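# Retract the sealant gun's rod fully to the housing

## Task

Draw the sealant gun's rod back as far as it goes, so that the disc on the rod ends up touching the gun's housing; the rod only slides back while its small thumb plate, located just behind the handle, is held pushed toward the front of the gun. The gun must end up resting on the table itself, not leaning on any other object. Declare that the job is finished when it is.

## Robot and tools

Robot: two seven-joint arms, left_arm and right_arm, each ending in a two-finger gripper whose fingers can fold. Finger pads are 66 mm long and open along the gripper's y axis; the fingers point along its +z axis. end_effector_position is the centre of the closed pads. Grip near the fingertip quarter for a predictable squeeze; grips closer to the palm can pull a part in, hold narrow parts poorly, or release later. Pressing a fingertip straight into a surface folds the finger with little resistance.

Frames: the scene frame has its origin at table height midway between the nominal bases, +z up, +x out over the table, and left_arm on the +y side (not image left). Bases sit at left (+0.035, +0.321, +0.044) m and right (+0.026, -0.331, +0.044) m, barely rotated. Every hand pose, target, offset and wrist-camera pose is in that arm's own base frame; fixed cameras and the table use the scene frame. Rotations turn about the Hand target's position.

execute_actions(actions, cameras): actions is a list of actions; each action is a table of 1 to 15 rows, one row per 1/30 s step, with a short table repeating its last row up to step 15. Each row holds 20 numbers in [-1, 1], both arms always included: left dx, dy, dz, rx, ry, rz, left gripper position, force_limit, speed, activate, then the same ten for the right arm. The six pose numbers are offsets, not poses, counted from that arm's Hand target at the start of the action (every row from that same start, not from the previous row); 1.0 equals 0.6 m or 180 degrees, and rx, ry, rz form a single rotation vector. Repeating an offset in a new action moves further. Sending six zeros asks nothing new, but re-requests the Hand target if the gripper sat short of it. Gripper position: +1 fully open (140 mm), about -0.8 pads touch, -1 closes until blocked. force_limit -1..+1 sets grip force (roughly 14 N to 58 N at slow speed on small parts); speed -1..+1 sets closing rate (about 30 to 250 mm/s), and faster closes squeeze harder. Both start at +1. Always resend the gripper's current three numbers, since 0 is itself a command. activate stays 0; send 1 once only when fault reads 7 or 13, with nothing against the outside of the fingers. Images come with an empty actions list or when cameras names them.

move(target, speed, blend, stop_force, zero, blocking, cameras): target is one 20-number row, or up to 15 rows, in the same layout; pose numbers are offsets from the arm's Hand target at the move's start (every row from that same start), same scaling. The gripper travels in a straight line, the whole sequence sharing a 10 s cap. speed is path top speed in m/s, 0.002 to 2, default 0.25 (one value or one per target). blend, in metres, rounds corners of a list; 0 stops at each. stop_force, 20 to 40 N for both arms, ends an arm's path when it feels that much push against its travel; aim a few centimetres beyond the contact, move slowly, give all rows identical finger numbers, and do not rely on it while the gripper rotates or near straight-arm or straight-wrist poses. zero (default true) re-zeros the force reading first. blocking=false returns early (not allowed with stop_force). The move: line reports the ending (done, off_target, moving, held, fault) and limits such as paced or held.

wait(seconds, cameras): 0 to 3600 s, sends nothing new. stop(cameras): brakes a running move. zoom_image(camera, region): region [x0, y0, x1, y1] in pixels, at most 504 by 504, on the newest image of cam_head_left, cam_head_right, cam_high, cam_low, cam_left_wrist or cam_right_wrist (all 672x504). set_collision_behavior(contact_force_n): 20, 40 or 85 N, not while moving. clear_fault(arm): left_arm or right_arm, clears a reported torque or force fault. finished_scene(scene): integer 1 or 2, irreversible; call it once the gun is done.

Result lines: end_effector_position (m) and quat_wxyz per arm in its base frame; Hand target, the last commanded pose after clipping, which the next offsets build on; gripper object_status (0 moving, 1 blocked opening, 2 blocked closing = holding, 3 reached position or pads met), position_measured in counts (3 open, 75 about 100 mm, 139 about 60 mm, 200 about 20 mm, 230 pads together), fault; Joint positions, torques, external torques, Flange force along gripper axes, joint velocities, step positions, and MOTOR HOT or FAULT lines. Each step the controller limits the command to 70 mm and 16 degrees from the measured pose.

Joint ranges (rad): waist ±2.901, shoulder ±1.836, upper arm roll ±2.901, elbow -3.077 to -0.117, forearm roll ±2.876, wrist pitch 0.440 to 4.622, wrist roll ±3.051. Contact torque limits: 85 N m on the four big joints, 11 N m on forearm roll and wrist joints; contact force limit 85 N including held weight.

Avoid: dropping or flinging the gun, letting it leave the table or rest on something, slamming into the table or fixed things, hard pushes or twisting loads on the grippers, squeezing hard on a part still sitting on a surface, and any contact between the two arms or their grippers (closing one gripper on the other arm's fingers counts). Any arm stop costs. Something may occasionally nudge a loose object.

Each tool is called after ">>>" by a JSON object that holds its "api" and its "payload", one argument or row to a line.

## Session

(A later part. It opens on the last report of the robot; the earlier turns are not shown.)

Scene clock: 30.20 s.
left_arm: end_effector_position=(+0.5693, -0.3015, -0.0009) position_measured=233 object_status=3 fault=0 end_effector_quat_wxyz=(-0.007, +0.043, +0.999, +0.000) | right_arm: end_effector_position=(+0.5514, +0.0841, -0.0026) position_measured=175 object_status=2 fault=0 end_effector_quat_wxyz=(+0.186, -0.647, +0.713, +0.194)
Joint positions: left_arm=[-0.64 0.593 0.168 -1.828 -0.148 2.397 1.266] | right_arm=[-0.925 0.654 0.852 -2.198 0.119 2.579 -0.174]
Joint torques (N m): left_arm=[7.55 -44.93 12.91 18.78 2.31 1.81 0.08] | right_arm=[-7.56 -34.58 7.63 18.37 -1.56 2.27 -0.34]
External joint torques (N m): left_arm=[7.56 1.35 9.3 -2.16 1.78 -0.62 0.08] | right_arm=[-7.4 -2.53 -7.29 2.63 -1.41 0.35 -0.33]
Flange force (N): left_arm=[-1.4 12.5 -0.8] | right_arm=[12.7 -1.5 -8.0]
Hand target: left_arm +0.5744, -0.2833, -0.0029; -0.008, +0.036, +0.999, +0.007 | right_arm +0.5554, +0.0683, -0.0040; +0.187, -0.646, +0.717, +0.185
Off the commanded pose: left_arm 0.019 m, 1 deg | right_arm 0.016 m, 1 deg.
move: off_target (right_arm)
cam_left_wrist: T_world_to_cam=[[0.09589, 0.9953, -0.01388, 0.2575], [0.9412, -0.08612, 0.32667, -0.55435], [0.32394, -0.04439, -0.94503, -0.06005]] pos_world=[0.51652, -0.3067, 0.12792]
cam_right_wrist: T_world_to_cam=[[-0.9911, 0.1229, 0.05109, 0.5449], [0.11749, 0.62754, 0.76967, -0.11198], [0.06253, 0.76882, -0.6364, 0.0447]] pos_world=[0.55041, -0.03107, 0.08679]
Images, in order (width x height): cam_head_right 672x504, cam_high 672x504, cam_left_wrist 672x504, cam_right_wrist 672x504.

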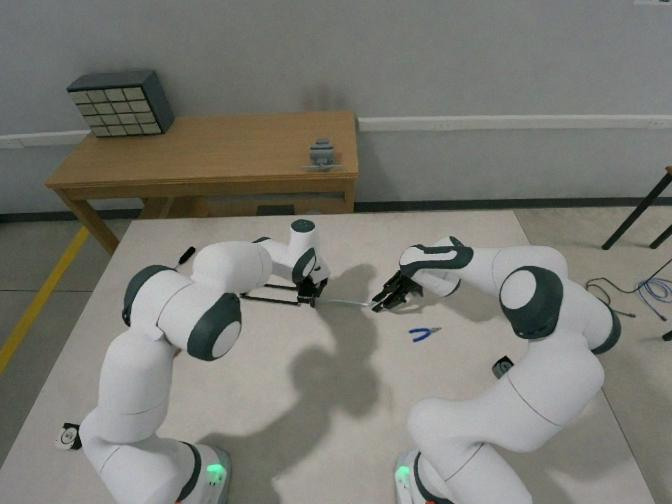

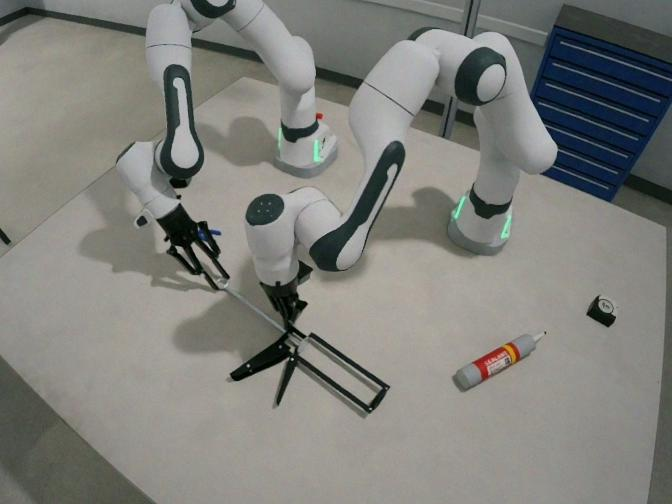

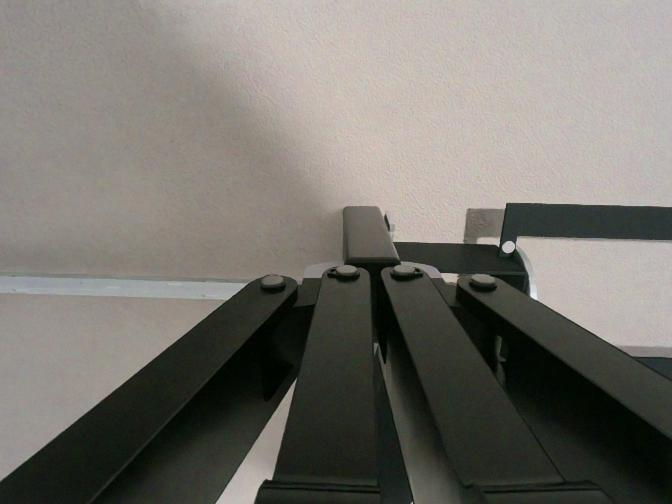

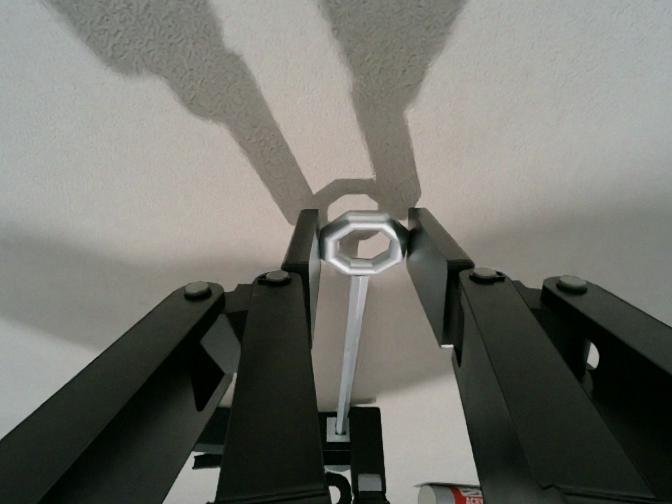

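>>> {"api": "move", "payload": {
  "target": [
    [0,-0.02,0,0,0,0,-1,0,0,0,0.001,0.018,0,0,0,0,-1,-0.4,-1,0],
    [0,-0.065,0,0,0,0,-1,0,0,0,0.001,0.018,0,0,0,0,-1,-0.4,-1,0],
    [0,-0.065,0,0,0,0,-1,0,0,0,0.001,0.018,0,0,0,0,-0.1,-0.4,-0.8,0]
  ],
  "speed": 0.06,
  "cameras": ["cam_left_wrist","cam_right_wrist"]
}}

>>> {"api": "move", "payload": {
  "target": [0,0,0.15,0,0,0,-1,0,0,0,0,-0.03,0.15,0,0,0,-0.1,-0.4,-0.8,0],
  "speed": 0.2,
  "cameras": ["cam_left_wrist","cam_right_wrist","cam_high","cam_low"]
}}

>>> {"api": "zoom_image", "payload": {
  "camera": "cam_high",
  "region": [200, 270, 400, 420]
}}

Scene clock: 32.93 s.
left_arm: end_effector_position=(+0.5744, -0.3220, -0.0027) position_measured=233 object_status=3 fault=0 end_effector_quat_wxyz=(-0.008, +0.039, +0.999, +0.007) | right_arm: end_effector_position=(+0.5543, +0.0811, -0.0046) position_measured=141 object_status=0 fault=0 end_effector_quat_wxyz=(+0.186, -0.646, +0.716, +0.188)
Joint positions: left_arm=[-0.677 0.64 0.183 -1.75 -0.148 2.356 1.227] | right_arm=[-0.914 0.651 0.841 -2.198 0.119 2.593 -0.171]
Joint torques (N m): left_arm=[0.45 -47.33 5.7 22.23 0.37 2.46 -0.15] | right_arm=[-0.82 -32.31 13.91 16.37 -0.19 1.95 0.16]
External joint torques (N m): left_arm=[0.58 0.37 1.65 0.95 -0.17 0.05 -0.15] | right_arm=[-0.85 -0.15 -0.92 0.74 -0.01 0.03 0.17]
Flange force (N): left_arm=[-5.3 -1.4 0.4] | right_arm=[1.4 -2.2 -0.5]
Hand target: left_arm +0.5744, -0.3223, -0.0029; -0.008, +0.036, +0.999, +0.007 | right_arm +0.5560, +0.0791, -0.0040; +0.187, -0.646, +0.717, +0.185
Off the commanded pose: left_arm 0.000 m, 0 deg | right_arm 0.003 m, 0 deg.
move: done
cam_left_wrist: T_world_to_cam=[[0.08888, 0.99604, 0.00017, 0.28172], [0.94246, -0.08415, 0.32355, -0.56041], [0.32228, -0.02859, -0.94621, -0.0583]] pos_world=[0.52192, -0.32944, 0.12611]
cam_right_wrist: T_world_to_cam=[[-0.99035, 0.13153, 0.04363, 0.54708], [0.11789, 0.63425, 0.76408, -0.10974], [0.07283, 0.76185, -0.64364, 0.04038]] pos_world=[0.5518, -0.03312, 0.08597]

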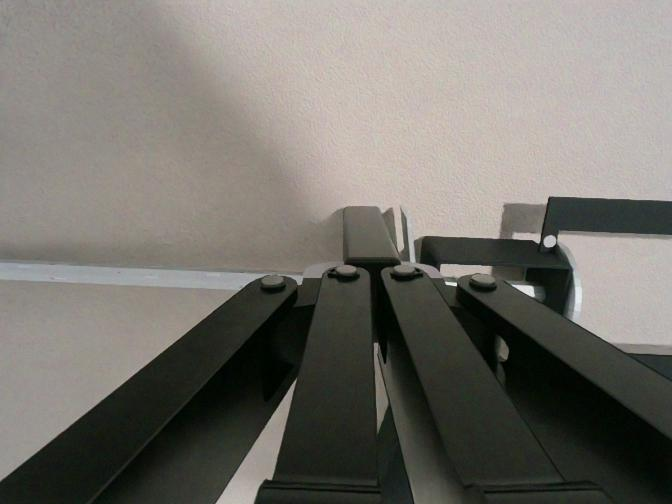

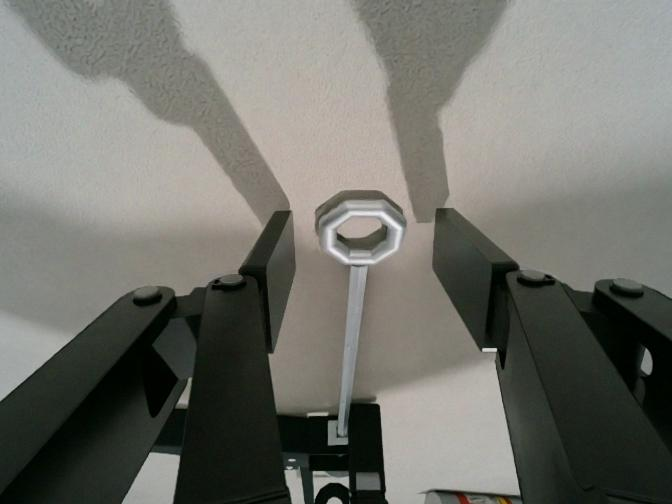

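Scene clock: 34.27 s.
left_arm: end_effector_position=(+0.5761, -0.3229, +0.0888) position_measured=233 object_status=3 fault=0 end_effector_quat_wxyz=(-0.006, +0.038, +0.999, +0.005) | right_arm: end_effector_position=(+0.5577, +0.0603, +0.0865) position_measured=141 object_status=3 fault=0 end_effector_quat_wxyz=(+0.187, -0.645, +0.718, +0.183)
Joint positions: left_arm=[-0.697 0.497 0.212 -1.727 -0.121 2.195 1.209] | right_arm=[-1.096 0.464 1.013 -2.191 0.208 2.403 -0.177]
Joint velocities: left_arm=[-0.002 0.001 0.001 0 0 -0.004 -0.003] | right_arm=[0 0 0 0.002 0.001 -0.005 -0.001]
Joint torques (N m): left_arm=[-0.27 -44.98 5 22.66 0.85 2.39 -0.22] | right_arm=[-0.77 -25.71 12.12 19.55 0.26 1.43 0.06]
External joint torques (N m): left_arm=[-0.22 0.62 1.33 -0.32 0.22 -0.03 -0.22] | right_arm=[-0.93 0.3 -0.37 0.17 -0.01 -0.53 0.08]
Flange force (N): left_arm=[0.2 -0.1 0.5] | right_arm=[1.1 -0.1 -2.3]
Hand target: left_arm +0.5744, -0.3223, +0.0871; -0.008, +0.036, +0.999, +0.007 | right_arm +0.5560, +0.0611, +0.0860; +0.187, -0.646, +0.717, +0.185
Off the commanded pose: left_arm 0.002 m, 0 deg | right_arm 0.002 m, 0 deg.
move: done
cam_left_wrist: T_world_to_cam=[[0.08648, 0.99625, -0.00362, 0.28426], [0.94158, -0.08055, 0.32701, -0.59037], [0.32549, -0.03169, -0.94501, 0.02478]] pos_world=[0.52324, -0.32996, 0.2175]
cam_right_wrist: T_world_to_cam=[[-0.98982, 0.13763, 0.03618, 0.54927], [0.1165, 0.63766, 0.76146, -0.16569], [0.08173, 0.75793, -0.6472, 0.11009]] pos_world=[0.55399, -0.05339, 0.17755]
Images, in order (width x height): cam_high 672x504, cam_low 672x504, cam_left_wrist 672x504, cam_right_wrist 672x504.

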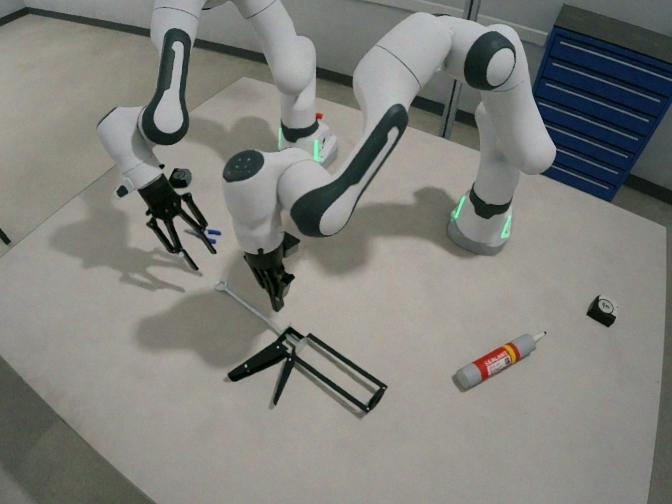

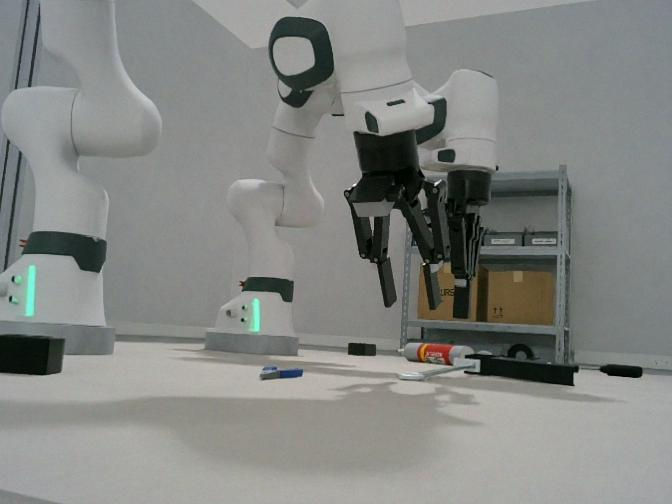

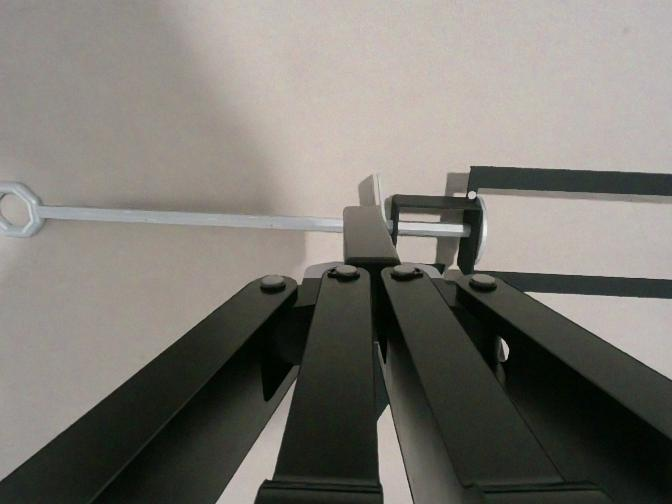

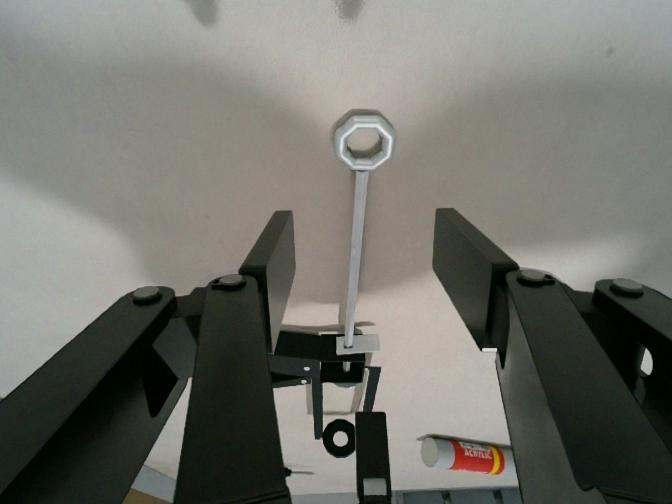

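Scaled by 2.520 from the camera's image (finer frame: 960x720).

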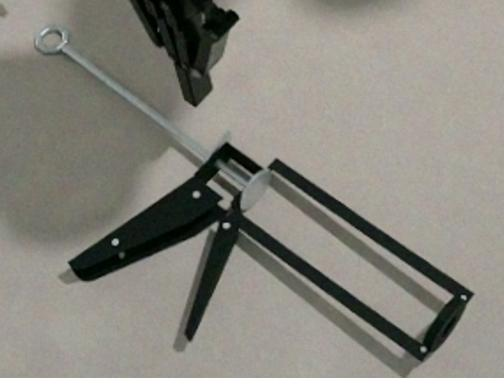

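>>> {"api": "finished_scene", "payload": {
  "scene": 1
}}

The scene is finished: the task was done.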